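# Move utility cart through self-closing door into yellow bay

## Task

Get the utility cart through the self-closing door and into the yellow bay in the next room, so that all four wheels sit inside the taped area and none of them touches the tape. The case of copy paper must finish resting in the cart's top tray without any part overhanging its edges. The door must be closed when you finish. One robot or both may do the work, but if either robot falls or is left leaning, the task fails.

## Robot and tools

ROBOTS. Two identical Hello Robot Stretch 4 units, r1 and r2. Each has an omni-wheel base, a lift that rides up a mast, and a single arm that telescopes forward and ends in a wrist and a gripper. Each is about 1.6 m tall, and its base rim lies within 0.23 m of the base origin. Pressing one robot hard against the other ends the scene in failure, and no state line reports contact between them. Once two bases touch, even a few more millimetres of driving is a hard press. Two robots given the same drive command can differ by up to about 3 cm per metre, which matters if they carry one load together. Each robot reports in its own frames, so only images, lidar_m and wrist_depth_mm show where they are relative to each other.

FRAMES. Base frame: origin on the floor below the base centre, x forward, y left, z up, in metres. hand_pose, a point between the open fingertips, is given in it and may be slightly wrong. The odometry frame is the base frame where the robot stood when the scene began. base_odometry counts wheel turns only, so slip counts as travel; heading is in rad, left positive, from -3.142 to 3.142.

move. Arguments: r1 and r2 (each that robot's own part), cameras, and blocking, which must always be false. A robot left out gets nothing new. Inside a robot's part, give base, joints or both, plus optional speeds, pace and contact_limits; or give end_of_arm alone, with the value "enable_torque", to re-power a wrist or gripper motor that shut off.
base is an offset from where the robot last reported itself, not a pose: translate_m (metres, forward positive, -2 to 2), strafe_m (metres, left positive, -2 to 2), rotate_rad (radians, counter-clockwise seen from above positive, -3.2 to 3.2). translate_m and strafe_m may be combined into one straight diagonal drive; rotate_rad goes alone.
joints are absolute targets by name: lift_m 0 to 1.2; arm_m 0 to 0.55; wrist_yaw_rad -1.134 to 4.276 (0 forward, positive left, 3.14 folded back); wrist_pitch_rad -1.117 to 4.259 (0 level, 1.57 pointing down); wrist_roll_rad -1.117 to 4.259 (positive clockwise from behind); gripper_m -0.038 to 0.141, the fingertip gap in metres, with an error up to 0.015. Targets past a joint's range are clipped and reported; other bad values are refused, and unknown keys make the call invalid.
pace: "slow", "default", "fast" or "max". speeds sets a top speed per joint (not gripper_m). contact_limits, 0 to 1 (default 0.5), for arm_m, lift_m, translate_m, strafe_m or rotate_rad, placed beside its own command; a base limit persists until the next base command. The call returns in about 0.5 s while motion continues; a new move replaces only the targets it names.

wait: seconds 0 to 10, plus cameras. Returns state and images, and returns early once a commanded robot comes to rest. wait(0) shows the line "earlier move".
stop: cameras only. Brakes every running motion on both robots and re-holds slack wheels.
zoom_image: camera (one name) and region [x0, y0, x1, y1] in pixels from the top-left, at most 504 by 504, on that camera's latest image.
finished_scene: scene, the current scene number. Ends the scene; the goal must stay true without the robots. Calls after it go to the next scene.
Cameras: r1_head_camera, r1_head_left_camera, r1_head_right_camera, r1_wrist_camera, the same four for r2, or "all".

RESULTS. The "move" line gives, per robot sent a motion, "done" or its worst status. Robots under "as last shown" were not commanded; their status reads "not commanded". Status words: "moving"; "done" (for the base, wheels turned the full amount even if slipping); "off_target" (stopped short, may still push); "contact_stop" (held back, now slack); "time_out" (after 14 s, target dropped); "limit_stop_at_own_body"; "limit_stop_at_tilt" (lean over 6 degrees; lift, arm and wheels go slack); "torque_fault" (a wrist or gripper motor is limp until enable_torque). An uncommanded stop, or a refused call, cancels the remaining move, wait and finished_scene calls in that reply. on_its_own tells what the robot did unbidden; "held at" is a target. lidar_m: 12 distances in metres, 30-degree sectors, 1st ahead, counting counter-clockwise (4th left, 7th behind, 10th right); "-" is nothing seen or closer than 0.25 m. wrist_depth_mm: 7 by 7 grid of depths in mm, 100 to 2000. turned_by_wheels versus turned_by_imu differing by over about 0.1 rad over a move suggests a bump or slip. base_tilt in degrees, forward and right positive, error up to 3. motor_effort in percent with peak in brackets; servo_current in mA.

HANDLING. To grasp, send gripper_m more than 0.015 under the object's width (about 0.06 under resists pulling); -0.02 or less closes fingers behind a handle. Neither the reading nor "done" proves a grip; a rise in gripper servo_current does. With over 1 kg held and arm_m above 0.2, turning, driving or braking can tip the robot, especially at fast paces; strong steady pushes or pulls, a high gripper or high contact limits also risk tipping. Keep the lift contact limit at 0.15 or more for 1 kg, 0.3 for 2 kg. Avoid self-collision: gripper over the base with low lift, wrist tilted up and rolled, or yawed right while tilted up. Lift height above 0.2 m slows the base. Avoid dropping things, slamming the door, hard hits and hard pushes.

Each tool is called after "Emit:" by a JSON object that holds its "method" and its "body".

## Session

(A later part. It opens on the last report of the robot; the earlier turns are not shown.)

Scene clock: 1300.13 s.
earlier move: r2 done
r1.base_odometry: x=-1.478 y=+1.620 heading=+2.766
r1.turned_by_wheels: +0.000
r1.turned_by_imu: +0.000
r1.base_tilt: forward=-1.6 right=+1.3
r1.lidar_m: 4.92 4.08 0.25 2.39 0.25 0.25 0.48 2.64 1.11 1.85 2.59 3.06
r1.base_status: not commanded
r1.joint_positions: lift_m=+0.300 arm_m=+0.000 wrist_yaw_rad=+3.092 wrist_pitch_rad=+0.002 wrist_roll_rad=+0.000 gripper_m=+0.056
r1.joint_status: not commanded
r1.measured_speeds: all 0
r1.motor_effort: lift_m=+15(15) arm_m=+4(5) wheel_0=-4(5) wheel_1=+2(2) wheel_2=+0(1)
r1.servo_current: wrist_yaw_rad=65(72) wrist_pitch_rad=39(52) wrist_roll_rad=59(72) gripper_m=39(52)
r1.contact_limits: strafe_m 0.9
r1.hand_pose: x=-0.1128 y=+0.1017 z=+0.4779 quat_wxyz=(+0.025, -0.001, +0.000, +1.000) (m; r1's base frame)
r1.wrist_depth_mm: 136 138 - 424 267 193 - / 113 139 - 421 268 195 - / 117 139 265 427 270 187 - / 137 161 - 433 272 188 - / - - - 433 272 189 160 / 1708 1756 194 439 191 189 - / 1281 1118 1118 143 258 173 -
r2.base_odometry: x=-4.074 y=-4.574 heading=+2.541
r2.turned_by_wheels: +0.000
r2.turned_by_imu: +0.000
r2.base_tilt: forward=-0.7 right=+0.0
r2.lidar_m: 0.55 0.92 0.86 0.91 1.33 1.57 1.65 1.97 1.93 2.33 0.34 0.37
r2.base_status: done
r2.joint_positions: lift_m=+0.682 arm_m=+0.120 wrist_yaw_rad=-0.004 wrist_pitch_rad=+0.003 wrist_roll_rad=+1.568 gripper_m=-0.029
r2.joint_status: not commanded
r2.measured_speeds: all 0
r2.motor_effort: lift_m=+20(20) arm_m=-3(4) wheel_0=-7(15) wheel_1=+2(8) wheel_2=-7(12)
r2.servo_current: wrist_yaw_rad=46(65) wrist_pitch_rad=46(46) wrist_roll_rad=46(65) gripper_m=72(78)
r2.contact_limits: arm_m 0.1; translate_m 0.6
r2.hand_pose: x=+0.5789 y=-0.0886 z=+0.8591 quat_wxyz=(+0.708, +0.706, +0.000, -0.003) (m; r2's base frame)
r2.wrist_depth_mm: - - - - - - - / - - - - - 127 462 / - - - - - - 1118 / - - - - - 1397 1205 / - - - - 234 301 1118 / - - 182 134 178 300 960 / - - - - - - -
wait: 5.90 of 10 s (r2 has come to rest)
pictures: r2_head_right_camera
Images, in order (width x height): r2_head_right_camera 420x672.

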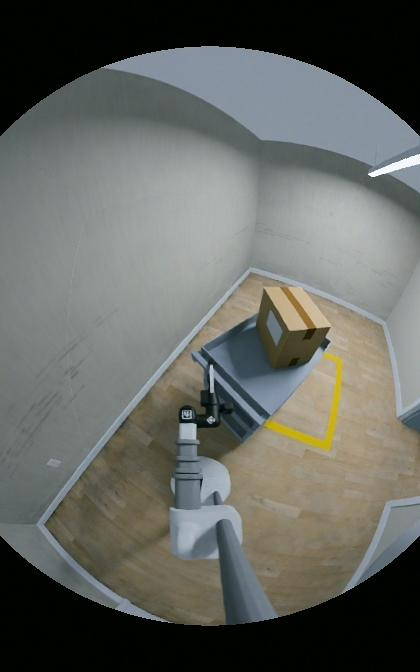

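Emit:
{"method": "move", "body": {"r2": {"base":{"strafe_m":-0.33,"translate_m":0.33},"pace":"slow","contact_limits":{"translate_m":0.6}}, "blocking": false, "cameras": []}}

Emit:
{"method": "wait", "body": {"seconds": 10, "cameras": ["r2_head_right_camera"]}}

Emit:
{"method": "zoom_image", "body": {"camera": "r2_head_right_camera", "region": [160, 270, 360, 470]}}

Scene clock: 1305.03 s.
move: r2 moving
r1: as last shown
r1.lidar_m: 4.94 4.11 0.25 2.41 0.25 0.25 0.46 2.64 1.15 1.84 2.61 3.07
r1.motor_effort: lift_m=+15(15) arm_m=+5(5) wheel_0=-4(4) wheel_1=+2(2) wheel_2=+0(1)
r1.servo_current: wrist_yaw_rad=46(52) wrist_pitch_rad=33(46) wrist_roll_rad=33(59) gripper_m=39(46)
r1.contact_limits: strafe_m 0.9
r1.wrist_depth_mm: 136 138 - 424 267 194 - / 113 139 - 424 268 196 - / 117 139 264 430 270 187 - / 137 162 - 433 272 189 - / - - - 436 272 189 160 / 1808 1756 193 433 191 188 - / 1255 1098 1138 143 257 172 -
r2.base_odometry: x=-4.076 y=-4.562 heading=+2.540
r2.turned_by_wheels: +0.000
r2.turned_by_imu: +0.000
r2.base_tilt: forward=-0.7 right=+0.0
r2.lidar_m: 0.56 0.90 0.84 0.91 1.35 1.58 1.68 1.98 1.91 2.33 0.37 0.34
r2.base_status: translate_m moving; strafe_m moving
r2.joint_positions: lift_m=+0.682 arm_m=+0.120 wrist_yaw_rad=-0.004 wrist_pitch_rad=+0.003 wrist_roll_rad=+1.568 gripper_m=-0.029
r2.joint_status: not commanded
r2.measured_speeds: translate_m=+0.035 strafe_m=-0.035 rotate_rad=+0.003 lift_m=+0.000 arm_m=+0.000 wrist_yaw_rad=+0.006 wrist_pitch_rad=+0.000 wrist_roll_rad=+0.000
r2.motor_effort: lift_m=+20(20) arm_m=-4(4) wheel_0=+11(11) wheel_1=-4(6) wheel_2=-9(12)
r2.servo_current: wrist_yaw_rad=39(59) wrist_pitch_rad=46(46) wrist_roll_rad=52(59) gripper_m=65(72)
r2.contact_limits: arm_m 0.1; translate_m 0.6
r2.hand_pose: x=+0.5789 y=-0.0886 z=+0.8591 quat_wxyz=(+0.708, +0.706, +0.000, -0.003) (m; r2's base frame)
r2.wrist_depth_mm: - - - - - - - / - - - - - - - / - - - - - - 433 / - - - - - 1397 1205 / - - - - - 300 1098 / - - 180 119 173 300 976 / - - - - - - -
pictures: none
No camera images: "cameras" was empty.

Scene clock: 1310.47 s.
earlier move: r2 done
r1.base_odometry: x=-1.478 y=+1.620 heading=+2.766
r1.turned_by_wheels: +0.000
r1.turned_by_imu: +0.000
r1.base_tilt: forward=-1.6 right=+1.3
r1.lidar_m: 4.92 4.08 0.25 2.40 0.25 0.25 0.47 2.66 1.13 1.84 2.60 3.08
r1.base_status: not commanded
r1.joint_positions: lift_m=+0.300 arm_m=+0.000 wrist_yaw_rad=+3.092 wrist_pitch_rad=+0.002 wrist_roll_rad=+0.000 gripper_m=+0.056
r1.joint_status: not commanded
r1.measured_speeds: all 0
r1.motor_effort: lift_m=+15(15) arm_m=+4(5) wheel_0=-4(5) wheel_1=+2(2) wheel_2=+0(1)
r1.servo_current: wrist_yaw_rad=65(72) wrist_pitch_rad=39(52) wrist_roll_rad=39(65) gripper_m=33(52)
r1.contact_limits: strafe_m 0.9
r1.hand_pose: x=-0.1128 y=+0.1017 z=+0.4779 quat_wxyz=(+0.025, -0.001, +0.000, +1.000) (m; r1's base frame)
r1.wrist_depth_mm: 136 139 - 424 267 193 - / 113 139 - 427 268 195 - / 117 139 265 430 270 187 - / 137 162 - 427 273 189 - / - - - 436 272 189 159 / 1756 1808 194 442 190 189 - / 1229 1098 1098 143 256 173 -
r2.base_odometry: x=-4.159 y=-4.116 heading=+2.539
r2.turned_by_wheels: -0.002
r2.turned_by_imu: -0.003
r2.base_tilt: forward=-0.7 right=+0.1
r2.lidar_m: 0.56 1.00 0.96 1.02 1.46 2.00 2.13 1.88 1.83 2.00 0.35 0.31
r2.base_status: done
r2.joint_positions: lift_m=+0.682 arm_m=+0.120 wrist_yaw_rad=-0.019 wrist_pitch_rad=+0.003 wrist_roll_rad=+1.568 gripper_m=-0.029
r2.joint_status: not commanded
r2.measured_speeds: all 0
r2.motor_effort: lift_m=+20(20) arm_m=-4(4) wheel_0=-2(18) wheel_1=-7(11) wheel_2=-13(19)
r2.servo_current: wrist_yaw_rad=104(124) wrist_pitch_rad=46(52) wrist_roll_rad=52(65) gripper_m=78(78)
r2.contact_limits: arm_m 0.1; translate_m 0.6
r2.hand_pose: x=+0.5776 y=-0.0928 z=+0.8591 quat_wxyz=(+0.708, +0.706, -0.006, -0.008) (m; r2's base frame)
r2.wrist_depth_mm: - - - - - - - / - - - - - - - / - - - - - - - / - - - - - - 1138 / - - - - - 296 298 / - - - - 159 - 1138 / - - - - - - 1008
wait: 5.43 of 10 s (r2 has come to rest)
pictures: r2_head_right_camera
Images, in order (width x height): r2_head_right_camera 420x672.

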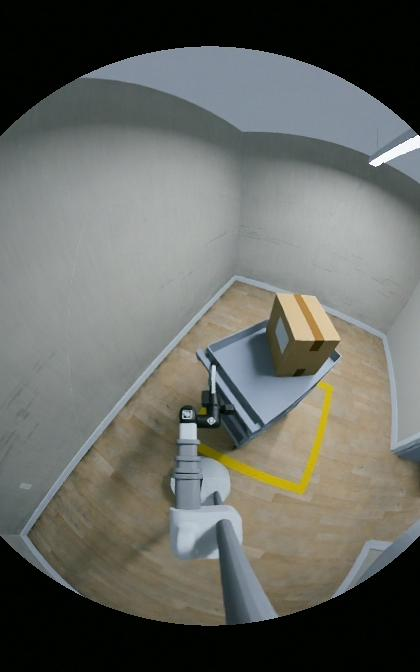

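Scaled by 2.520 from the camera's 420x672 image, which has a finer 600x960 frame.

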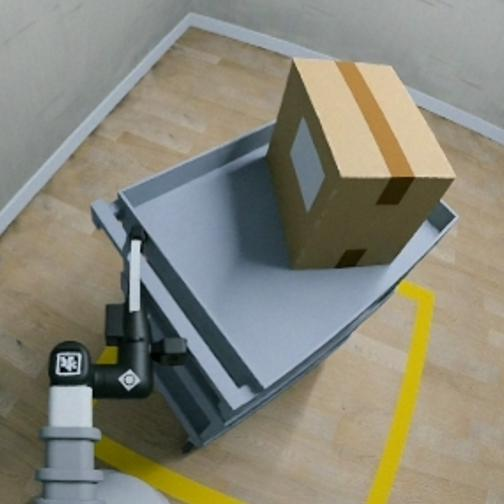

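Emit:
{"method": "move", "body": {"r2": {"base":{"strafe_m":-0.3,"translate_m":0.02},"pace":"slow","contact_limits":{"translate_m":0.6}}, "blocking": false, "cameras": []}}

Emit:
{"method": "wait", "body": {"seconds": 10, "cameras": ["r2_head_right_camera","r2_head_left_camera"]}}

Emit:
{"method": "zoom_image", "body": {"camera": "r2_head_right_camera", "region": [160, 270, 360, 470]}}

Emit:
{"method": "zoom_image", "body": {"camera": "r2_head_left_camera", "region": [180, 270, 380, 470]}}

Scene clock: 1316.33 s.
move: r2 moving
r1: as last shown
r1.lidar_m: 4.95 4.09 0.25 2.40 0.25 0.25 0.46 2.68 1.14 1.84 2.60 3.08
r1.motor_effort: lift_m=+15(15) arm_m=+4(5) wheel_0=-4(5) wheel_1=+2(2) wheel_2=-1(1)
r1.servo_current: wrist_yaw_rad=59(72) wrist_pitch_rad=39(46) wrist_roll_rad=52(65) gripper_m=46(46)
r1.contact_limits: strafe_m 0.9
r1.wrist_depth_mm: 137 139 - 424 266 194 - / 113 139 - 424 270 195 - / 117 140 265 430 271 187 - / 137 161 - 433 272 189 - / - - - 433 272 189 159 / 1708 1756 194 436 191 189 - / 1255 1138 1118 143 257 173 -
r2.base_odometry: x=-4.151 y=-4.104 heading=+2.538
r2.turned_by_wheels: -0.001
r2.turned_by_imu: -0.001
r2.base_tilt: forward=-0.7 right=+0.1
r2.lidar_m: 0.55 1.00 0.97 1.06 1.46 2.04 2.14 1.87 1.82 2.01 0.30 0.32
r2.base_status: translate_m moving; strafe_m moving
r2.joint_positions: lift_m=+0.682 arm_m=+0.120 wrist_yaw_rad=-0.019 wrist_pitch_rad=+0.003 wrist_roll_rad=+1.568 gripper_m=-0.029
r2.joint_status: not commanded
r2.measured_speeds: translate_m=+0.004 strafe_m=-0.054 rotate_rad=+0.002 lift_m=+0.000 arm_m=+0.000 wrist_yaw_rad=+0.000 wrist_pitch_rad=+0.000 wrist_roll_rad=+0.000
r2.motor_effort: lift_m=+20(20) arm_m=-3(4) wheel_0=+7(7) wheel_1=-11(12) wheel_2=-11(12)
r2.servo_current: wrist_yaw_rad=104(117) wrist_pitch_rad=46(46) wrist_roll_rad=52(52) gripper_m=72(72)
r2.contact_limits: arm_m 0.1; translate_m 0.6
r2.hand_pose: x=+0.5776 y=-0.0928 z=+0.8591 quat_wxyz=(+0.708, +0.706, -0.006, -0.008) (m; r2's base frame)
r2.wrist_depth_mm: - - - - - - - / - - - - - - - / - - - - - - - / - - - - - - 1138 / - - - - - 294 298 / - - - - 159 - 1138 / - - - - - - 1008
pictures: none
No camera images: "cameras" was empty.

Scene clock: 1320.03 s.
earlier move: r2 done
r1.base_odometry: x=-1.478 y=+1.620 heading=+2.766
r1.turned_by_wheels: +0.000
r1.turned_by_imu: +0.000
r1.base_tilt: forward=-1.6 right=+1.3
r1.lidar_m: 4.94 4.11 0.25 2.40 0.25 0.25 0.46 2.41 1.13 1.82 2.60 3.05
r1.base_status: not commanded
r1.joint_positions: lift_m=+0.300 arm_m=+0.000 wrist_yaw_rad=+3.092 wrist_pitch_rad=+0.002 wrist_roll_rad=+0.000 gripper_m=+0.056
r1.joint_status: not commanded
r1.measured_speeds: all 0
r1.motor_effort: lift_m=+15(15) arm_m=+4(5) wheel_0=-4(5) wheel_1=+2(2) wheel_2=+0(1)
r1.servo_current: wrist_yaw_rad=33(72) wrist_pitch_rad=39(52) wrist_roll_rad=39(72) gripper_m=33(52)
r1.contact_limits: strafe_m 0.9
r1.hand_pose: x=-0.1128 y=+0.1017 z=+0.4779 quat_wxyz=(+0.025, -0.001, +0.000, +1.000) (m; r1's base frame)
r1.wrist_depth_mm: 136 138 - 421 266 193 - / 113 139 - 424 267 195 - / 117 140 270 430 271 187 - / 137 162 - 427 272 188 - / - - - 430 273 189 160 / 1756 1756 194 436 191 189 - / 1255 1078 1118 143 258 173 -
r2.base_odometry: x=-4.005 y=-3.858 heading=+2.539
r2.turned_by_wheels: +0.001
r2.turned_by_imu: +0.002
r2.base_tilt: forward=-0.6 right=+0.0
r2.lidar_m: 0.54 1.27 1.21 1.29 1.84 2.18 2.21 1.63 1.62 1.74 0.42 0.40
r2.base_status: done
r2.joint_positions: lift_m=+0.682 arm_m=+0.120 wrist_yaw_rad=+0.004 wrist_pitch_rad=+0.003 wrist_roll_rad=+1.568 gripper_m=-0.029
r2.joint_status: not commanded
r2.measured_speeds: all 0
r2.motor_effort: lift_m=+20(20) arm_m=-4(4) wheel_0=+6(12) wheel_1=-3(12) wheel_2=-6(12)
r2.servo_current: wrist_yaw_rad=52(124) wrist_pitch_rad=46(46) wrist_roll_rad=39(59) gripper_m=65(78)
r2.contact_limits: arm_m 0.1; translate_m 0.6
r2.hand_pose: x=+0.5796 y=-0.0864 z=+0.8591 quat_wxyz=(+0.708, +0.706, +0.002, +0.000) (m; r2's base frame)
r2.wrist_depth_mm: - 455 459 - 124 - - / - - - - 139 - - / - - - - 162 1397 477 / - - - - 183 1464 1205 / - - - 118 216 1576 1182 / - - 182 146 178 297 298 / - - - - - - 1138
wait: 3.70 of 10 s (r2 has come to rest)
pictures: r2_head_left_camera, r2_head_right_camera
Images, in order (width x height): r2_head_left_camera 420x672, r2_head_right_camera 420x672.

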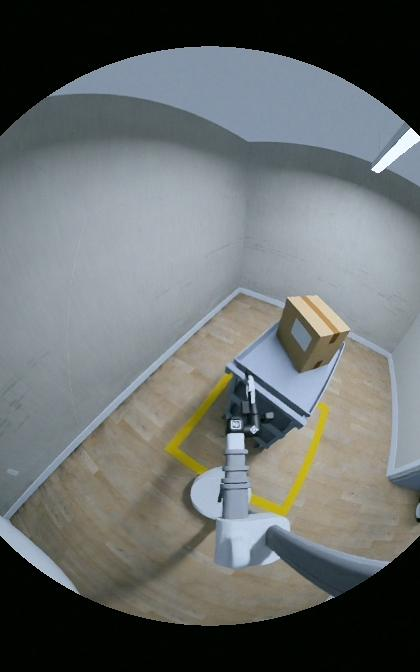

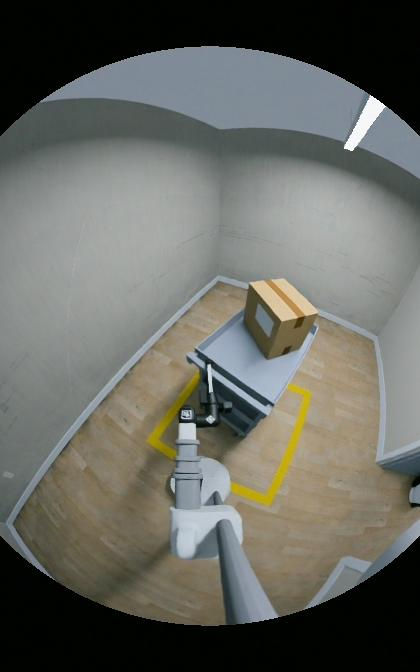

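Scaled by 2.520 from the camera's 420x672 image, which has a finer 600x960 frame.

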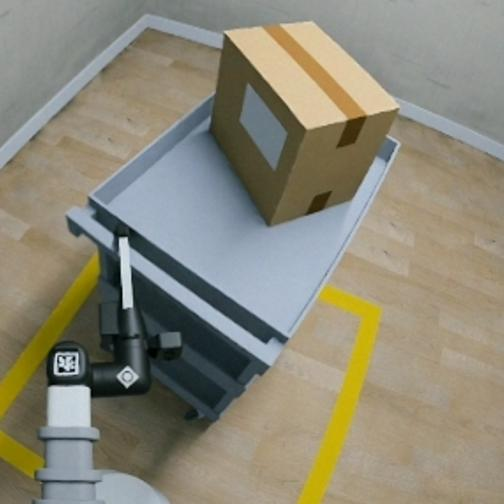

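Scaled by 2.520 from the camera's 420x672 image, which has a finer 600x960 frame.

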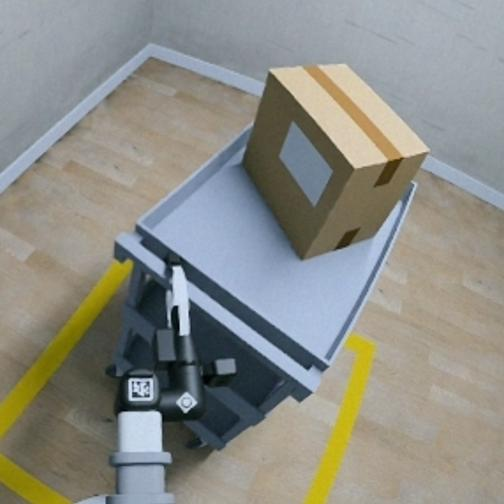

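Emit:
{"method": "move", "body": {"r2": {"base":{"strafe_m":0.06,"translate_m":-0.12},"pace":"slow","contact_limits":{"translate_m":0.6}}, "blocking": false, "cameras": []}}

Emit:
{"method": "wait", "body": {"seconds": 10, "cameras": []}}

Emit:
{"method": "move", "body": {"r2": {"joints":{"gripper_m":0.13}}, "blocking": false, "cameras": []}}

Emit:
{"method": "wait", "body": {"seconds": 4, "cameras": ["r2_head_left_camera"]}}

Emit:
{"method": "zoom_image", "body": {"camera": "r2_head_left_camera", "region": [180, 270, 380, 470]}}

Scene clock: 1331.63 s.
move: r2 moving
r1: as last shown
r1.lidar_m: 4.92 4.09 0.25 2.41 0.25 0.25 0.42 2.40 1.13 1.81 2.59 3.07
r1.motor_effort: lift_m=+15(15) arm_m=+4(4) wheel_0=-4(5) wheel_1=+2(2) wheel_2=+0(1)
r1.servo_current: wrist_yaw_rad=65(65) wrist_pitch_rad=46(46) wrist_roll_rad=59(59) gripper_m=39(46)
r1.contact_limits: strafe_m 0.9
r1.wrist_depth_mm: 136 138 - 421 267 193 - / 113 139 - 427 270 195 - / 117 140 268 427 268 187 - / 137 161 - 430 271 188 - / - - - 433 272 189 159 / 1808 1756 193 436 191 189 - / 1255 1118 1098 143 257 173 -
r2.base_odometry: x=-3.998 y=-3.869 heading=+2.538
r2.turned_by_wheels: +0.000
r2.turned_by_imu: +0.000
r2.base_tilt: forward=-0.7 right=+0.1
r2.lidar_m: 0.52 1.26 1.20 1.27 1.82 2.17 2.25 1.63 1.63 1.73 0.43 0.40
r2.base_status: translate_m moving; strafe_m moving
r2.joint_positions: lift_m=+0.682 arm_m=+0.120 wrist_yaw_rad=+0.003 wrist_pitch_rad=+0.003 wrist_roll_rad=+1.568 gripper_m=-0.029
r2.joint_status: not commanded
r2.measured_speeds: translate_m=-0.050 strafe_m=+0.024 rotate_rad=-0.001 lift_m=+0.000 arm_m=+0.000 wrist_yaw_rad=-0.009 wrist_pitch_rad=+0.000 wrist_roll_rad=+0.000
r2.motor_effort: lift_m=+20(20) arm_m=-3(4) wheel_0=-11(11) wheel_1=-6(6) wheel_2=+11(12)
r2.servo_current: wrist_yaw_rad=59(59) wrist_pitch_rad=39(46) wrist_roll_rad=39(52) gripper_m=65(72)
r2.contact_limits: arm_m 0.1; translate_m 0.6
r2.hand_pose: x=+0.5795 y=-0.0867 z=+0.8591 quat_wxyz=(+0.708, +0.706, +0.002, +0.000) (m; r2's base frame)
r2.wrist_depth_mm: - 449 433 - 126 - - / - - - - 143 - - / - - - - 162 525 484 / - - - 102 186 1537 1205 / - - - 119 219 1576 1182 / - - 182 150 178 296 300 / - - - - - - 1160
pictures: none
No camera images: "cameras" was empty.

Scene clock: 1333.67 s.
earlier move: r2 done
r1.base_odometry: x=-1.478 y=+1.620 heading=+2.766
r1.turned_by_wheels: +0.000
r1.turned_by_imu: +0.000
r1.base_tilt: forward=-1.6 right=+1.3
r1.lidar_m: 4.95 4.08 0.25 2.41 0.25 0.25 0.48 2.41 1.14 1.84 2.61 3.05
r1.base_status: not commanded
r1.joint_positions: lift_m=+0.300 arm_m=+0.000 wrist_yaw_rad=+3.092 wrist_pitch_rad=+0.002 wrist_roll_rad=+0.000 gripper_m=+0.056
r1.joint_status: not commanded
r1.measured_speeds: all 0
r1.motor_effort: lift_m=+15(15) arm_m=+4(5) wheel_0=-4(5) wheel_1=+2(2) wheel_2=+0(1)
r1.servo_current: wrist_yaw_rad=26(72) wrist_pitch_rad=39(52) wrist_roll_rad=33(65) gripper_m=39(46)
r1.contact_limits: strafe_m 0.9
r1.hand_pose: x=-0.1128 y=+0.1017 z=+0.4779 quat_wxyz=(+0.025, -0.001, +0.000, +1.000) (m; r1's base frame)
r1.wrist_depth_mm: 136 138 - 421 266 193 - / 113 139 - 424 268 195 - / 117 139 268 430 271 187 - / 137 162 - 430 272 188 - / - - - 433 272 189 160 / 1863 1808 194 436 191 189 - / 1281 1098 1118 143 257 173 -
r2.base_odometry: x=-3.940 y=-3.975 heading=+2.537
r2.turned_by_wheels: -0.001
r2.turned_by_imu: -0.001
r2.base_tilt: forward=-0.7 right=+0.0
r2.lidar_m: 0.54 1.25 1.20 1.30 1.82 2.07 2.19 1.61 1.61 1.76 0.44 0.42
r2.base_status: done
r2.joint_positions: lift_m=+0.682 arm_m=+0.120 wrist_yaw_rad=-0.003 wrist_pitch_rad=+0.003 wrist_roll_rad=+1.568 gripper_m=-0.029
r2.joint_status: not commanded
r2.measured_speeds: all 0
r2.motor_effort: lift_m=+20(20) arm_m=-4(4) wheel_0=-9(16) wheel_1=-6(8) wheel_2=+2(12)
r2.servo_current: wrist_yaw_rad=46(65) wrist_pitch_rad=46(52) wrist_roll_rad=52(59) gripper_m=78(78)
r2.contact_limits: arm_m 0.1; translate_m 0.6
r2.hand_pose: x=+0.5790 y=-0.0883 z=+0.8591 quat_wxyz=(+0.708, +0.706, +0.000, -0.002) (m; r2's base frame)
r2.wrist_depth_mm: - 433 421 - 140 - - / - - 517 - 158 - - / - - - - 173 554 508 / - - - 115 193 1499 466 / - - - 132 223 1618 1205 / - - 182 154 180 296 294 / - - - - - - 1182
wait: 2.03 of 10 s (r2 has come to rest)
pictures: none
No camera images: "cameras" was empty.

Scene clock: 1334.17 s.
move: r2 moving
r1: as last shown
r1.base_tilt: forward=-1.6 right=+1.2
r1.lidar_m: 4.92 4.12 0.25 2.39 0.25 0.25 0.46 2.42 1.13 1.83 2.60 3.05
r1.servo_current: wrist_yaw_rad=46(65) wrist_pitch_rad=46(46) wrist_roll_rad=39(59) gripper_m=39(46)
r1.contact_limits: strafe_m 0.9
r1.wrist_depth_mm: 136 139 - 421 267 193 - / 113 139 - 424 268 195 - / 117 140 271 427 271 186 - / 137 162 - 427 271 189 - / - - - 436 273 189 160 / 1756 1756 193 439 191 189 - / 1229 1118 1118 142 258 173 -
r2.base_odometry: x=-3.940 y=-3.975 heading=+2.538
r2.turned_by_wheels: +0.000
r2.turned_by_imu: +0.000
r2.base_tilt: forward=-0.7 right=+0.1
r2.lidar_m: 0.57 1.25 1.21 1.30 1.84 2.06 2.18 1.62 1.58 1.76 0.46 0.42
r2.base_status: not commanded
r2.joint_positions: lift_m=+0.682 arm_m=+0.120 wrist_yaw_rad=-0.003 wrist_pitch_rad=+0.003 wrist_roll_rad=+1.569 gripper_m=-0.003
r2.joint_status: gripper_m moving
r2.measured_speeds: translate_m=+0.000 strafe_m=+0.000 rotate_rad=+0.001 lift_m=+0.000 arm_m=+0.000 wrist_yaw_rad=+0.000 wrist_pitch_rad=+0.000 wrist_roll_rad=+0.000
r2.motor_effort: lift_m=+20(20) arm_m=-4(4) wheel_0=-8(10) wheel_1=-6(7) wheel_2=+1(2)
r2.servo_current: wrist_yaw_rad=52(52) wrist_pitch_rad=39(46) wrist_roll_rad=46(52) gripper_m=72(104)
r2.contact_limits: arm_m 0.1; translate_m 0.6
r2.hand_pose: x=+0.5790 y=-0.0883 z=+0.8591 quat_wxyz=(+0.708, +0.706, +0.000, -0.002) (m; r2's base frame)
r2.wrist_depth_mm: - 439 421 - 142 - - / - - 521 - 157 - - / - - - - 175 549 525 / - - - 115 196 1576 466 / - - - 135 226 1576 1205 / - - 185 156 184 297 297 / - 121 - - - - 1229
pictures: none
No camera images: "cameras" was empty.

Scene clock: 1336.00 s.
earlier move: r2 done
r1.base_odometry: x=-1.478 y=+1.620 heading=+2.766
r1.turned_by_wheels: +0.000
r1.turned_by_imu: +0.000
r1.base_tilt: forward=-1.6 right=+1.2
r1.lidar_m: 4.94 4.12 0.25 2.40 0.25 0.25 0.44 2.44 1.14 1.84 2.60 3.04
r1.base_status: not commanded
r1.joint_positions: lift_m=+0.300 arm_m=+0.000 wrist_yaw_rad=+3.092 wrist_pitch_rad=+0.002 wrist_roll_rad=+0.000 gripper_m=+0.056
r1.joint_status: not commanded
r1.measured_speeds: all 0
r1.motor_effort: lift_m=+15(15) arm_m=+4(5) wheel_0=-5(5) wheel_1=+2(3) wheel_2=+0(1)
r1.servo_current: wrist_yaw_rad=52(72) wrist_pitch_rad=46(52) wrist_roll_rad=46(65) gripper_m=39(52)
r1.contact_limits: strafe_m 0.9
r1.hand_pose: x=-0.1128 y=+0.1017 z=+0.4779 quat_wxyz=(+0.025, -0.001, +0.000, +1.000) (m; r1's base frame)
r1.wrist_depth_mm: 136 138 - 421 267 193 - / 113 139 - 427 270 195 - / 117 139 270 430 271 187 - / 137 161 - 433 272 189 - / - - - 433 271 187 159 / 1708 1708 194 436 191 189 - / 1281 1098 1098 143 257 173 -
r2.base_odometry: x=-3.940 y=-3.975 heading=+2.538
r2.turned_by_wheels: +0.000
r2.turned_by_imu: +0.001
r2.base_tilt: forward=-0.6 right=+0.1
r2.lidar_m: 0.57 1.27 1.23 1.31 1.84 2.05 2.17 1.64 1.57 1.77 0.48 0.44
r2.base_status: not commanded
r2.joint_positions: lift_m=+0.682 arm_m=+0.120 wrist_yaw_rad=-0.003 wrist_pitch_rad=+0.003 wrist_roll_rad=+1.569 gripper_m=+0.130
r2.joint_status: all done
r2.measured_speeds: all 0
r2.motor_effort: lift_m=+20(20) arm_m=-3(4) wheel_0=-5(10) wheel_1=-5(7) wheel_2=+2(2)
r2.servo_current: wrist_yaw_rad=46(52) wrist_pitch_rad=46(52) wrist_roll_rad=46(59) gripper_m=52(124)
r2.contact_limits: arm_m 0.1; translate_m 0.6
r2.hand_pose: x=+0.5790 y=-0.0882 z=+0.8591 quat_wxyz=(+0.708, +0.706, +0.000, -0.002) (m; r2's base frame)
r2.wrist_depth_mm: - 466 436 - 147 - - / - - 544 - 163 - - / - - - 109 182 1397 492 / - - - 130 207 1618 1118 / - - - 146 238 1618 1205 / - 186 189 166 195 298 303 / - - - - - - 1182
wait: 1.83 of 4 s (r2 has come to rest)
pictures: r2_head_left_camera
Images, in order (width x height): r2_head_left_camera 420x672.

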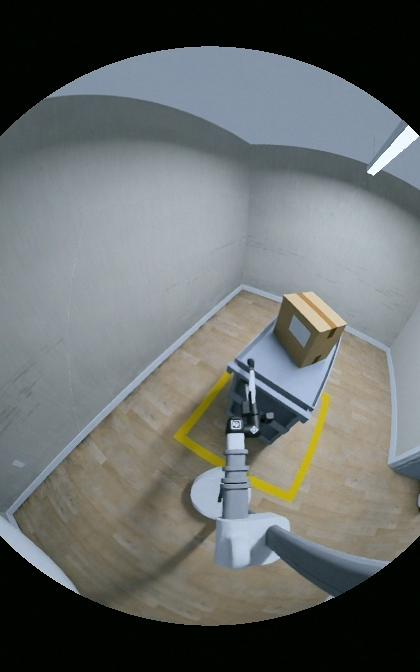

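Scaled by 2.520 from the camera's 420x672 image, which has a finer 600x960 frame.

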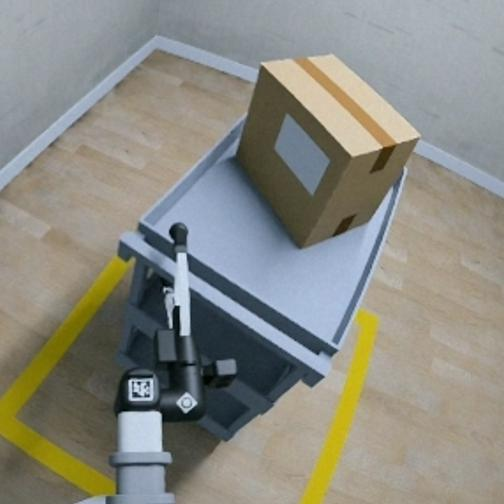

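Emit:
{"method": "move", "body": {"r2": {"base":{"translate_m":-0.4}}, "blocking": false, "cameras": []}}

Emit:
{"method": "wait", "body": {"seconds": 8, "cameras": []}}

Emit:
{"method": "move", "body": {"r2": {"base":{"strafe_m":-0.8}}, "blocking": false, "cameras": []}}

Emit:
{"method": "wait", "body": {"seconds": 8, "cameras": ["r2_head_right_camera","r2_head_left_camera"]}}

Scene clock: 1341.57 s.
move: r2 moving
r1: as last shown
r1.base_tilt: forward=-1.6 right=+1.3
r1.lidar_m: 4.94 4.07 0.25 2.38 0.25 0.25 0.45 2.43 1.12 1.84 2.59 3.06
r1.motor_effort: lift_m=+15(15) arm_m=+4(4) wheel_0=-4(5) wheel_1=+2(2) wheel_2=-1(1)
r1.servo_current: wrist_yaw_rad=52(78) wrist_pitch_rad=39(52) wrist_roll_rad=52(65) gripper_m=39(52)
r1.contact_limits: strafe_m 0.9
r1.wrist_depth_mm: 136 138 - 421 267 193 - / 113 138 - 427 270 195 - / 117 139 268 430 270 187 - / 137 162 - 433 272 188 - / - - - 436 272 189 160 / 1708 1808 194 439 191 189 - / 1229 1098 1118 143 257 173 -
r2.base_odometry: x=-3.914 y=-3.993 heading=+2.538
r2.turned_by_wheels: +0.000
r2.turned_by_imu: +0.000
r2.base_tilt: forward=-0.6 right=+0.0
r2.lidar_m: 0.57 1.27 1.24 1.29 1.87 2.02 2.12 1.62 1.53 1.78 2.30 0.44
r2.base_status: translate_m moving
r2.joint_positions: lift_m=+0.682 arm_m=+0.120 wrist_yaw_rad=-0.003 wrist_pitch_rad=+0.003 wrist_roll_rad=+1.569 gripper_m=+0.130
r2.joint_status: not commanded
r2.measured_speeds: translate_m=-0.122 strafe_m=+0.000 rotate_rad=+0.003 lift_m=+0.000 arm_m=+0.000 wrist_yaw_rad=+0.000 wrist_pitch_rad=+0.000 wrist_roll_rad=+0.000
r2.motor_effort: lift_m=+20(20) arm_m=-4(4) wheel_0=-8(8) wheel_1=-8(9) wheel_2=+13(13)
r2.servo_current: wrist_yaw_rad=46(59) wrist_pitch_rad=39(46) wrist_roll_rad=39(59) gripper_m=46(59)
r2.contact_limits: arm_m 0.1
r2.hand_pose: x=+0.5790 y=-0.0882 z=+0.8591 quat_wxyz=(+0.708, +0.706, +0.000, -0.002) (m; r2's base frame)
r2.wrist_depth_mm: - 484 449 108 167 - - / - - 559 122 186 - - / - - - 137 208 1708 - / - - - 159 235 1756 466 / - - - 185 273 1499 1205 / - 186 188 204 194 325 1118 / - - - - - - 1182
pictures: none
No camera images: "cameras" was empty.

Scene clock: 1343.87 s.
earlier move: r2 done
r1.base_odometry: x=-1.478 y=+1.620 heading=+2.766
r1.turned_by_wheels: +0.000
r1.turned_by_imu: +0.000
r1.base_tilt: forward=-1.6 right=+1.3
r1.lidar_m: 4.94 4.09 0.25 2.38 0.25 0.25 0.46 2.32 1.15 1.82 2.59 3.04
r1.base_status: not commanded
r1.joint_positions: lift_m=+0.300 arm_m=+0.000 wrist_yaw_rad=+3.092 wrist_pitch_rad=+0.002 wrist_roll_rad=+0.000 gripper_m=+0.056
r1.joint_status: not commanded
r1.measured_speeds: all 0
r1.motor_effort: lift_m=+15(15) arm_m=+4(5) wheel_0=-4(5) wheel_1=+2(2) wheel_2=+0(1)
r1.servo_current: wrist_yaw_rad=46(78) wrist_pitch_rad=39(52) wrist_roll_rad=39(85) gripper_m=46(52)
r1.contact_limits: strafe_m 0.9
r1.hand_pose: x=-0.1128 y=+0.1017 z=+0.4779 quat_wxyz=(+0.025, -0.001, +0.000, +1.000) (m; r1's base frame)
r1.wrist_depth_mm: 136 138 - 418 267 194 - / 113 139 - 424 268 195 - / 117 140 268 430 270 187 - / 137 162 - 427 270 188 - / - - - 439 272 188 160 / 1808 1756 194 442 191 189 - / 1255 1098 1098 143 257 173 -
r2.base_odometry: x=-3.611 y=-4.202 heading=+2.538
r2.turned_by_wheels: +0.000
r2.turned_by_imu: +0.000
r2.base_tilt: forward=-0.7 right=+0.1
r2.lidar_m: 0.84 1.47 1.42 1.50 1.77 1.71 1.84 1.41 1.36 1.80 1.98 0.79
r2.base_status: done
r2.joint_positions: lift_m=+0.682 arm_m=+0.120 wrist_yaw_rad=-0.003 wrist_pitch_rad=+0.003 wrist_roll_rad=+1.569 gripper_m=+0.130
r2.joint_status: not commanded
r2.measured_speeds: all 0
r2.motor_effort: lift_m=+20(20) arm_m=-4(4) wheel_0=-2(9) wheel_1=-2(9) wheel_2=+3(13)
r2.servo_current: wrist_yaw_rad=46(59) wrist_pitch_rad=46(46) wrist_roll_rad=39(59) gripper_m=52(59)
r2.contact_limits: arm_m 0.1
r2.hand_pose: x=+0.5791 y=-0.0882 z=+0.8591 quat_wxyz=(+0.708, +0.706, +0.000, -0.002) (m; r2's base frame)
r2.wrist_depth_mm: - - 699 436 1025 - 442 / - - 788 480 1118 - 484 / - - - 535 - - 539 / - - - 621 - 615 1078 / - - - 691 - 1499 1205 / - 186 188 - 189 1430 1182 / - - - - - 1464 1205
wait: 2.30 of 8 s (r2 has come to rest)
pictures: none
No camera images: "cameras" was empty.

Scene clock: 1344.37 s.
move: r2 moving
r1: as last shown
r1.lidar_m: 4.93 4.10 0.25 2.39 0.25 0.25 0.46 2.28 1.13 1.86 2.60 3.06
r1.motor_effort: lift_m=+15(15) arm_m=+4(5) wheel_0=-4(4) wheel_1=+2(2) wheel_2=-1(1)
r1.servo_current: wrist_yaw_rad=46(59) wrist_pitch_rad=46(52) wrist_roll_rad=46(59) gripper_m=39(46)
r1.contact_limits: strafe_m 0.9
r1.wrist_depth_mm: 136 138 - 424 266 193 - / 113 139 - 424 270 195 - / 117 139 268 424 271 187 - / 137 162 - 433 270 188 - / - - - 433 272 188 159 / 1808 1756 194 439 190 189 - / 1255 1118 1098 143 258 173 -
r2.base_odometry: x=-3.591 y=-4.172 heading=+2.538
r2.turned_by_wheels: +0.000
r2.turned_by_imu: +0.000
r2.base_tilt: forward=-0.6 right=+0.0
r2.lidar_m: 0.82 1.52 1.45 1.56 1.79 1.72 1.84 1.37 1.30 1.74 1.97 0.77
r2.base_status: strafe_m moving
r2.joint_positions: lift_m=+0.682 arm_m=+0.120 wrist_yaw_rad=-0.003 wrist_pitch_rad=+0.003 wrist_roll_rad=+1.569 gripper_m=+0.130
r2.joint_status: not commanded
r2.measured_speeds: translate_m=-0.001 strafe_m=-0.139 rotate_rad=+0.003 lift_m=+0.000 arm_m=+0.000 wrist_yaw_rad=+0.000 wrist_pitch_rad=+0.000 wrist_roll_rad=+0.000
r2.motor_effort: lift_m=+20(20) arm_m=-3(4) wheel_0=+10(14) wheel_1=-12(12) wheel_2=-2(2)
r2.servo_current: wrist_yaw_rad=46(65) wrist_pitch_rad=46(46) wrist_roll_rad=52(59) gripper_m=52(52)
r2.contact_limits: arm_m 0.1
r2.hand_pose: x=+0.5791 y=-0.0882 z=+0.8591 quat_wxyz=(+0.708, +0.706, +0.000, -0.002) (m; r2's base frame)
r2.wrist_depth_mm: - - 699 404 421 421 421 / - - 741 462 1098 - 462 / - - - 517 - - 525 / - - - 574 - 603 609 / - - - 699 - 683 1205 / - 186 188 158 189 1464 1205 / - - - - - 1499 1205
pictures: none
No camera images: "cameras" was empty.

Scene clock: 1347.97 s.
earlier move: r2 done
r1.base_odometry: x=-1.478 y=+1.620 heading=+2.766
r1.turned_by_wheels: +0.000
r1.turned_by_imu: +0.000
r1.base_tilt: forward=-1.6 right=+1.3
r1.lidar_m: 4.93 4.11 0.25 2.38 0.25 0.25 0.48 1.53 1.14 1.85 2.60 3.05
r1.base_status: not commanded
r1.joint_positions: lift_m=+0.300 arm_m=+0.000 wrist_yaw_rad=+3.092 wrist_pitch_rad=+0.002 wrist_roll_rad=+0.000 gripper_m=+0.056
r1.joint_status: not commanded
r1.measured_speeds: all 0
r1.motor_effort: lift_m=+15(15) arm_m=+5(5) wheel_0=-4(5) wheel_1=+2(2) wheel_2=-1(1)
r1.servo_current: wrist_yaw_rad=52(72) wrist_pitch_rad=39(52) wrist_roll_rad=59(78) gripper_m=39(52)
r1.contact_limits: strafe_m 0.9
r1.hand_pose: x=-0.1128 y=+0.1017 z=+0.4779 quat_wxyz=(+0.025, -0.001, +0.000, +1.000) (m; r1's base frame)
r1.wrist_depth_mm: 136 138 - 424 266 194 - / 113 139 - 427 268 195 - / 117 139 270 430 270 187 - / 137 162 - 436 271 188 - / 1464 - - 433 271 189 160 / 1397 1618 193 436 190 189 - / 1281 1118 1118 142 257 173 -
r2.base_odometry: x=-3.157 y=-3.544 heading=+2.538
r2.turned_by_wheels: +0.000
r2.turned_by_imu: +0.001
r2.base_tilt: forward=-0.7 right=+0.1
r2.lidar_m: 1.00 0.83 2.09 2.22 2.22 2.15 0.97 0.76 1.51 1.01 1.02 2.59
r2.base_status: done
r2.joint_positions: lift_m=+0.682 arm_m=+0.120 wrist_yaw_rad=-0.003 wrist_pitch_rad=+0.003 wrist_roll_rad=+1.569 gripper_m=+0.130
r2.joint_status: not commanded
r2.measured_speeds: all 0
r2.motor_effort: lift_m=+20(20) arm_m=-3(4) wheel_0=+2(15) wheel_1=-2(12) wheel_2=+0(2)
r2.servo_current: wrist_yaw_rad=39(65) wrist_pitch_rad=39(46) wrist_roll_rad=33(59) gripper_m=46(59)
r2.contact_limits: arm_m 0.1
r2.hand_pose: x=+0.5791 y=-0.0882 z=+0.8591 quat_wxyz=(+0.708, +0.706, +0.000, -0.002) (m; r2's base frame)
r2.wrist_depth_mm: - - - - - 1661 1138 / - - - - - 1708 1182 / - - - - - 1708 1205 / - - - - - 1756 1182 / - - - - - 1708 1160 / - - 217 809 213 1078 991 / - - 960 - - - -
wait: 3.60 of 8 s (r2 has come to rest)
pictures: r2_head_left_camera, r2_head_right_camera
Images, in order (width x height): r2_head_left_camera 420x672, r2_head_right_camera 420x672.

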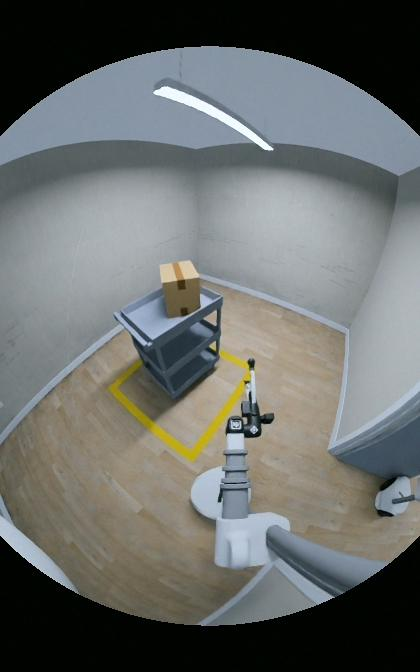

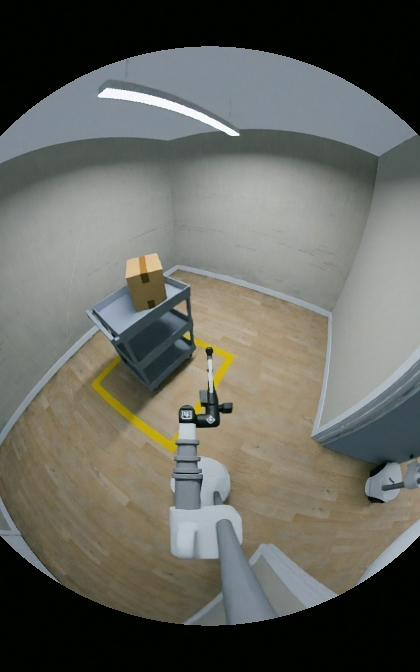

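Emit:
{"method": "zoom_image", "body": {"camera": "r2_head_right_camera", "region": [80, 310, 250, 460]}}

Emit:
{"method": "zoom_image", "body": {"camera": "r2_head_left_camera", "region": [100, 310, 270, 470]}}

Scaled by 2.965 from the camera's 420x672 image, which has a finer 600x960 frame.

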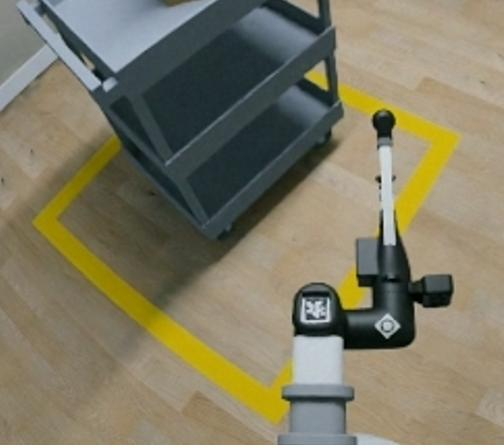

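Scaled by 2.965 from the camera's 420x672 image, which has a finer 600x960 frame.

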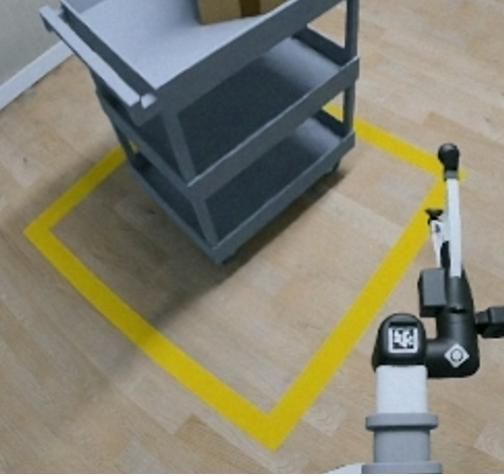

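Emit:
{"method": "move", "body": {"r2": {"base":{"strafe_m":-0.4},"joints":{"arm_m":0.0}}, "blocking": false, "cameras": []}}

Emit:
{"method": "wait", "body": {"seconds": 8, "cameras": ["r2_head_left_camera"]}}

Scene clock: 1369.53 s.
move: r2 moving
r1: as last shown
r1.lidar_m: 4.93 4.10 0.25 2.42 0.25 0.25 0.46 1.48 1.13 1.84 2.60 3.06
r1.motor_effort: lift_m=+15(15) arm_m=+4(5) wheel_0=-4(5) wheel_1=+2(2) wheel_2=+0(1)
r1.servo_current: wrist_yaw_rad=46(72) wrist_pitch_rad=46(46) wrist_roll_rad=39(52) gripper_m=46(52)
r1.contact_limits: strafe_m 0.9
r1.wrist_depth_mm: 136 139 - 421 266 193 - / 113 139 - 427 268 195 - / 117 139 270 427 270 188 - / 137 161 - 430 271 187 - / 1499 - - 436 272 189 160 / 1397 1618 194 439 191 188 - / 1281 1098 1118 143 257 173 -
r2.base_odometry: x=-3.136 y=-3.514 heading=+2.538
r2.turned_by_wheels: +0.000
r2.turned_by_imu: +0.000
r2.base_tilt: forward=-0.6 right=+0.0
r2.lidar_m: 1.04 0.84 2.14 2.25 2.24 2.16 0.93 0.70 1.49 0.96 0.96 2.56
r2.base_status: strafe_m moving
r2.joint_positions: lift_m=+0.682 arm_m=+0.069 wrist_yaw_rad=-0.002 wrist_pitch_rad=+0.003 wrist_roll_rad=+1.569 gripper_m=+0.130
r2.joint_status: arm_m moving
r2.measured_speeds: translate_m=-0.001 strafe_m=-0.139 rotate_rad=+0.006 lift_m=+0.000 arm_m=-0.195 wrist_yaw_rad=+0.000 wrist_pitch_rad=+0.000 wrist_roll_rad=+0.000
r2.motor_effort: lift_m=+20(20) arm_m=-5(10) wheel_0=+9(15) wheel_1=-11(11) wheel_2=-1(2)
r2.servo_current: wrist_yaw_rad=46(59) wrist_pitch_rad=33(46) wrist_roll_rad=52(59) gripper_m=46(59)
r2.hand_pose: x=+0.5286 y=-0.0881 z=+0.8591 quat_wxyz=(+0.708, +0.706, +0.000, -0.002) (m; r2's base frame)
r2.wrist_depth_mm: - - - - - 1618 1160 / - - - - - 1708 1182 / - - - - - 1708 1205 / - - - - - 1708 1205 / - - - - - 1756 1182 / - - 217 - 195 1078 1008 / - - 1078 - - 750 -
pictures: none
No camera images: "cameras" was empty.

Scene clock: 1371.70 s.
earlier move: r2 done
r1.base_odometry: x=-1.478 y=+1.620 heading=+2.766
r1.turned_by_wheels: +0.000
r1.turned_by_imu: +0.000
r1.base_tilt: forward=-1.6 right=+1.3
r1.lidar_m: 4.93 4.08 0.25 2.42 0.25 0.25 0.48 1.15 1.14 1.87 2.59 3.06
r1.base_status: not commanded
r1.joint_positions: lift_m=+0.300 arm_m=+0.000 wrist_yaw_rad=+3.092 wrist_pitch_rad=+0.002 wrist_roll_rad=+0.000 gripper_m=+0.056
r1.joint_status: not commanded
r1.measured_speeds: all 0
r1.motor_effort: lift_m=+15(15) arm_m=+4(5) wheel_0=-4(5) wheel_1=+2(2) wheel_2=-1(1)
r1.servo_current: wrist_yaw_rad=52(72) wrist_pitch_rad=39(52) wrist_roll_rad=59(65) gripper_m=39(52)
r1.contact_limits: strafe_m 0.9
r1.hand_pose: x=-0.1128 y=+0.1017 z=+0.4779 quat_wxyz=(+0.025, -0.001, +0.000, +1.000) (m; r1's base frame)
r1.wrist_depth_mm: 136 138 - 418 268 193 - / 113 139 - 427 267 195 - / 117 139 270 430 270 187 - / 137 161 - 430 271 188 - / - - - 433 273 189 159 / 1118 1229 193 439 191 189 - / 1118 1118 1098 143 256 173 -
r2.base_odometry: x=-2.930 y=-3.214 heading=+2.538
r2.turned_by_wheels: +0.000
r2.turned_by_imu: +0.000
r2.base_tilt: forward=-0.7 right=+0.1
r2.lidar_m: 2.50 1.10 1.10 2.58 2.44 1.25 0.63 3.47 1.15 0.66 0.62 1.62
r2.base_status: done
r2.joint_positions: lift_m=+0.682 arm_m=+0.000 wrist_yaw_rad=-0.002 wrist_pitch_rad=+0.003 wrist_roll_rad=+1.569 gripper_m=+0.130
r2.joint_status: all done
r2.measured_speeds: all 0
r2.motor_effort: lift_m=+20(21) arm_m=-7(12) wheel_0=+1(15) wheel_1=-2(12) wheel_2=+0(2)
r2.servo_current: wrist_yaw_rad=33(59) wrist_pitch_rad=52(52) wrist_roll_rad=46(59) gripper_m=52(59)
r2.hand_pose: x=+0.4593 y=-0.0881 z=+0.8591 quat_wxyz=(+0.708, +0.706, +0.000, -0.002) (m; r2's base frame)
r2.wrist_depth_mm: - - - - - 1708 1160 / - - - - - 1661 1182 / - - - - - 1756 1182 / - - - - - 1708 1205 / - - - - - 1618 1205 / - - 218 - 219 1430 1182 / - - - - - 1863 1229
wait: 2.17 of 8 s (r2 has come to rest)
pictures: r2_head_left_camera
Images, in order (width x height): r2_head_left_camera 420x672.

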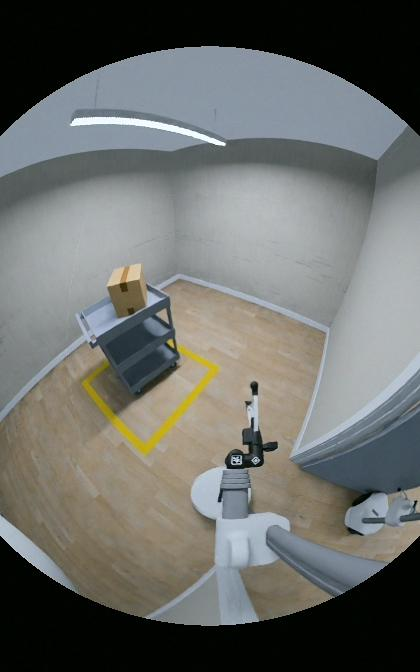

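Forward path; 1.0 m, right side wall at ~0.6 converges (heading 1.0 rad off normal... moderately), so strafe slightly left too.

Emit:
{"method": "move", "body": {"r2": {"base":{"translate_m":1.1,"strafe_m":0.1}}, "blocking": false, "cameras": []}}

Emit:
{"method": "wait", "body": {"seconds": 10, "cameras": ["r2_head_left_camera"]}}

Emit:
{"method": "zoom_image", "body": {"camera": "r2_head_left_camera", "region": [10, 300, 210, 500]}}

Scene clock: 1376.20 s.
move: r2 moving
r1: as last shown
r1.lidar_m: 4.92 4.08 0.25 2.40 0.25 0.25 0.47 1.16 1.13 1.84 2.59 3.07
r1.motor_effort: lift_m=+15(15) arm_m=+4(5) wheel_0=-4(4) wheel_1=+2(2) wheel_2=+0(1)
r1.servo_current: wrist_yaw_rad=46(65) wrist_pitch_rad=46(46) wrist_roll_rad=39(65) gripper_m=39(46)
r1.contact_limits: strafe_m 0.9
r1.wrist_depth_mm: 136 138 - 427 267 193 - / 113 139 - 421 268 196 - / 117 140 271 430 270 187 - / 137 162 - 433 271 188 - / - - - 436 272 189 160 / 1160 1229 193 439 191 189 - / 1160 1118 1098 143 257 173 -
r2.base_odometry: x=-2.957 y=-3.199 heading=+2.538
r2.turned_by_wheels: +0.000
r2.turned_by_imu: +0.001
r2.base_tilt: forward=-0.7 right=+0.1
r2.lidar_m: 2.48 1.08 1.10 2.55 2.46 1.33 0.65 3.57 1.16 0.68 0.61 1.70
r2.base_status: translate_m moving; strafe_m moving
r2.joint_positions: lift_m=+0.682 arm_m=+0.000 wrist_yaw_rad=-0.002 wrist_pitch_rad=+0.003 wrist_roll_rad=+1.569 gripper_m=+0.130
r2.joint_status: not commanded
r2.measured_speeds: translate_m=+0.121 strafe_m=+0.009 rotate_rad=+0.001 lift_m=+0.000 arm_m=+0.000 wrist_yaw_rad=+0.000 wrist_pitch_rad=+0.000 wrist_roll_rad=+0.000
r2.motor_effort: lift_m=+20(20) arm_m=-7(7) wheel_0=+3(10) wheel_1=+8(9) wheel_2=-12(12)
r2.servo_current: wrist_yaw_rad=39(59) wrist_pitch_rad=39(46) wrist_roll_rad=46(52) gripper_m=52(59)
r2.hand_pose: x=+0.4593 y=-0.0881 z=+0.8591 quat_wxyz=(+0.708, +0.706, +0.000, -0.002) (m; r2's base frame)
r2.wrist_depth_mm: - - - - - 1661 1182 / - - - - - 1708 1182 / - - - - - 1756 1182 / - - - - - 1756 1182 / - - - - - 1618 1205 / - - 217 - 219 1430 1205 / - - - - - 1863 1205
pictures: none
No camera images: "cameras" was empty.

Scene clock: 1380.87 s.
earlier move: r2 done
r1.base_odometry: x=-1.478 y=+1.620 heading=+2.766
r1.turned_by_wheels: +0.000
r1.turned_by_imu: +0.000
r1.base_tilt: forward=-1.6 right=+1.3
r1.lidar_m: 4.92 4.08 0.25 2.41 0.25 0.25 0.45 3.82 1.14 1.82 2.59 3.04
r1.base_status: not commanded
r1.joint_positions: lift_m=+0.300 arm_m=+0.000 wrist_yaw_rad=+3.092 wrist_pitch_rad=+0.002 wrist_roll_rad=+0.000 gripper_m=+0.056
r1.joint_status: not commanded
r1.measured_speeds: all 0
r1.motor_effort: lift_m=+15(15) arm_m=+4(5) wheel_0=-4(5) wheel_1=+2(2) wheel_2=+0(1)
r1.servo_current: wrist_yaw_rad=72(78) wrist_pitch_rad=46(46) wrist_roll_rad=46(65) gripper_m=46(46)
r1.contact_limits: strafe_m 0.9
r1.hand_pose: x=-0.1128 y=+0.1017 z=+0.4779 quat_wxyz=(+0.025, -0.001, +0.000, +1.000) (m; r1's base frame)
r1.wrist_depth_mm: 136 138 - 424 267 193 - / 113 139 - 424 268 195 - / 117 139 268 430 268 187 - / 137 162 - 433 271 188 - / - - - 436 273 188 160 / 1756 1756 194 439 191 189 - / 1255 1098 1118 143 258 173 -
r2.base_odometry: x=-3.892 y=-2.672 heading=+2.538
r2.turned_by_wheels: +0.000
r2.turned_by_imu: +0.002
r2.base_tilt: forward=-0.7 right=+0.1
r2.lidar_m: 1.56 1.85 0.35 0.37 0.58 3.23 1.73 1.05 1.01 1.07 1.52 1.47
r2.base_status: done
r2.joint_positions: lift_m=+0.682 arm_m=+0.000 wrist_yaw_rad=-0.002 wrist_pitch_rad=+0.003 wrist_roll_rad=+1.569 gripper_m=+0.130
r2.joint_status: not commanded
r2.measured_speeds: all 0
r2.motor_effort: lift_m=+20(20) arm_m=-7(7) wheel_0=+4(11) wheel_1=+3(10) wheel_2=-3(14)
r2.servo_current: wrist_yaw_rad=46(65) wrist_pitch_rad=39(52) wrist_roll_rad=52(59) gripper_m=46(59)
r2.hand_pose: x=+0.4593 y=-0.0881 z=+0.8591 quat_wxyz=(+0.708, +0.706, +0.000, -0.002) (m; r2's base frame)
r2.wrist_depth_mm: - - - - - - 1138 / - - - - - - 1160 / - - - - - 1366 1205 / - - - - - 1464 1205 / - - - - - 1576 1182 / - 186 187 - 189 1430 1205 / - - - - - 1756 1205
wait: 4.67 of 10 s (r2 has come to rest)
pictures: r2_head_left_camera
Images, in order (width x height): r2_head_left_camera 420x672.

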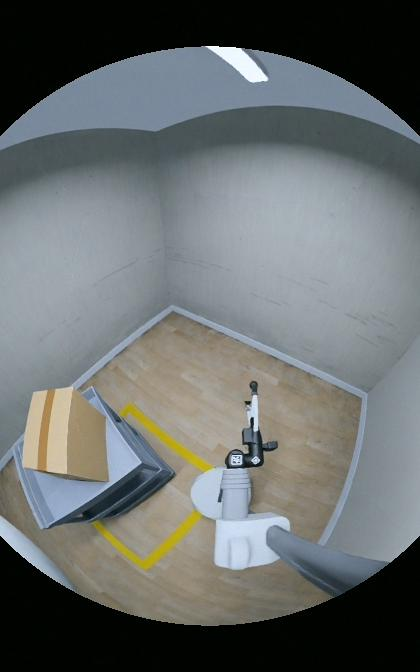

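Scaled by 2.520 from the camera's 420x672 image, which has a finer 600x960 frame.

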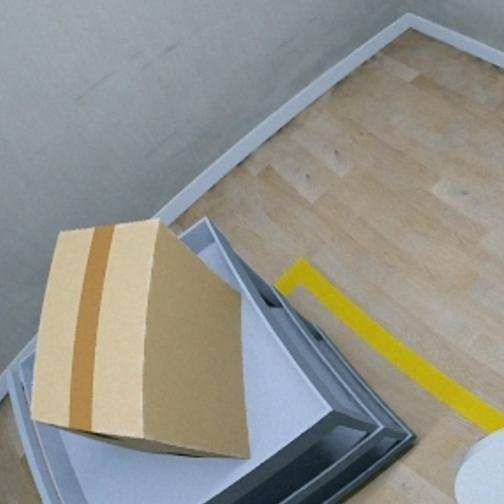

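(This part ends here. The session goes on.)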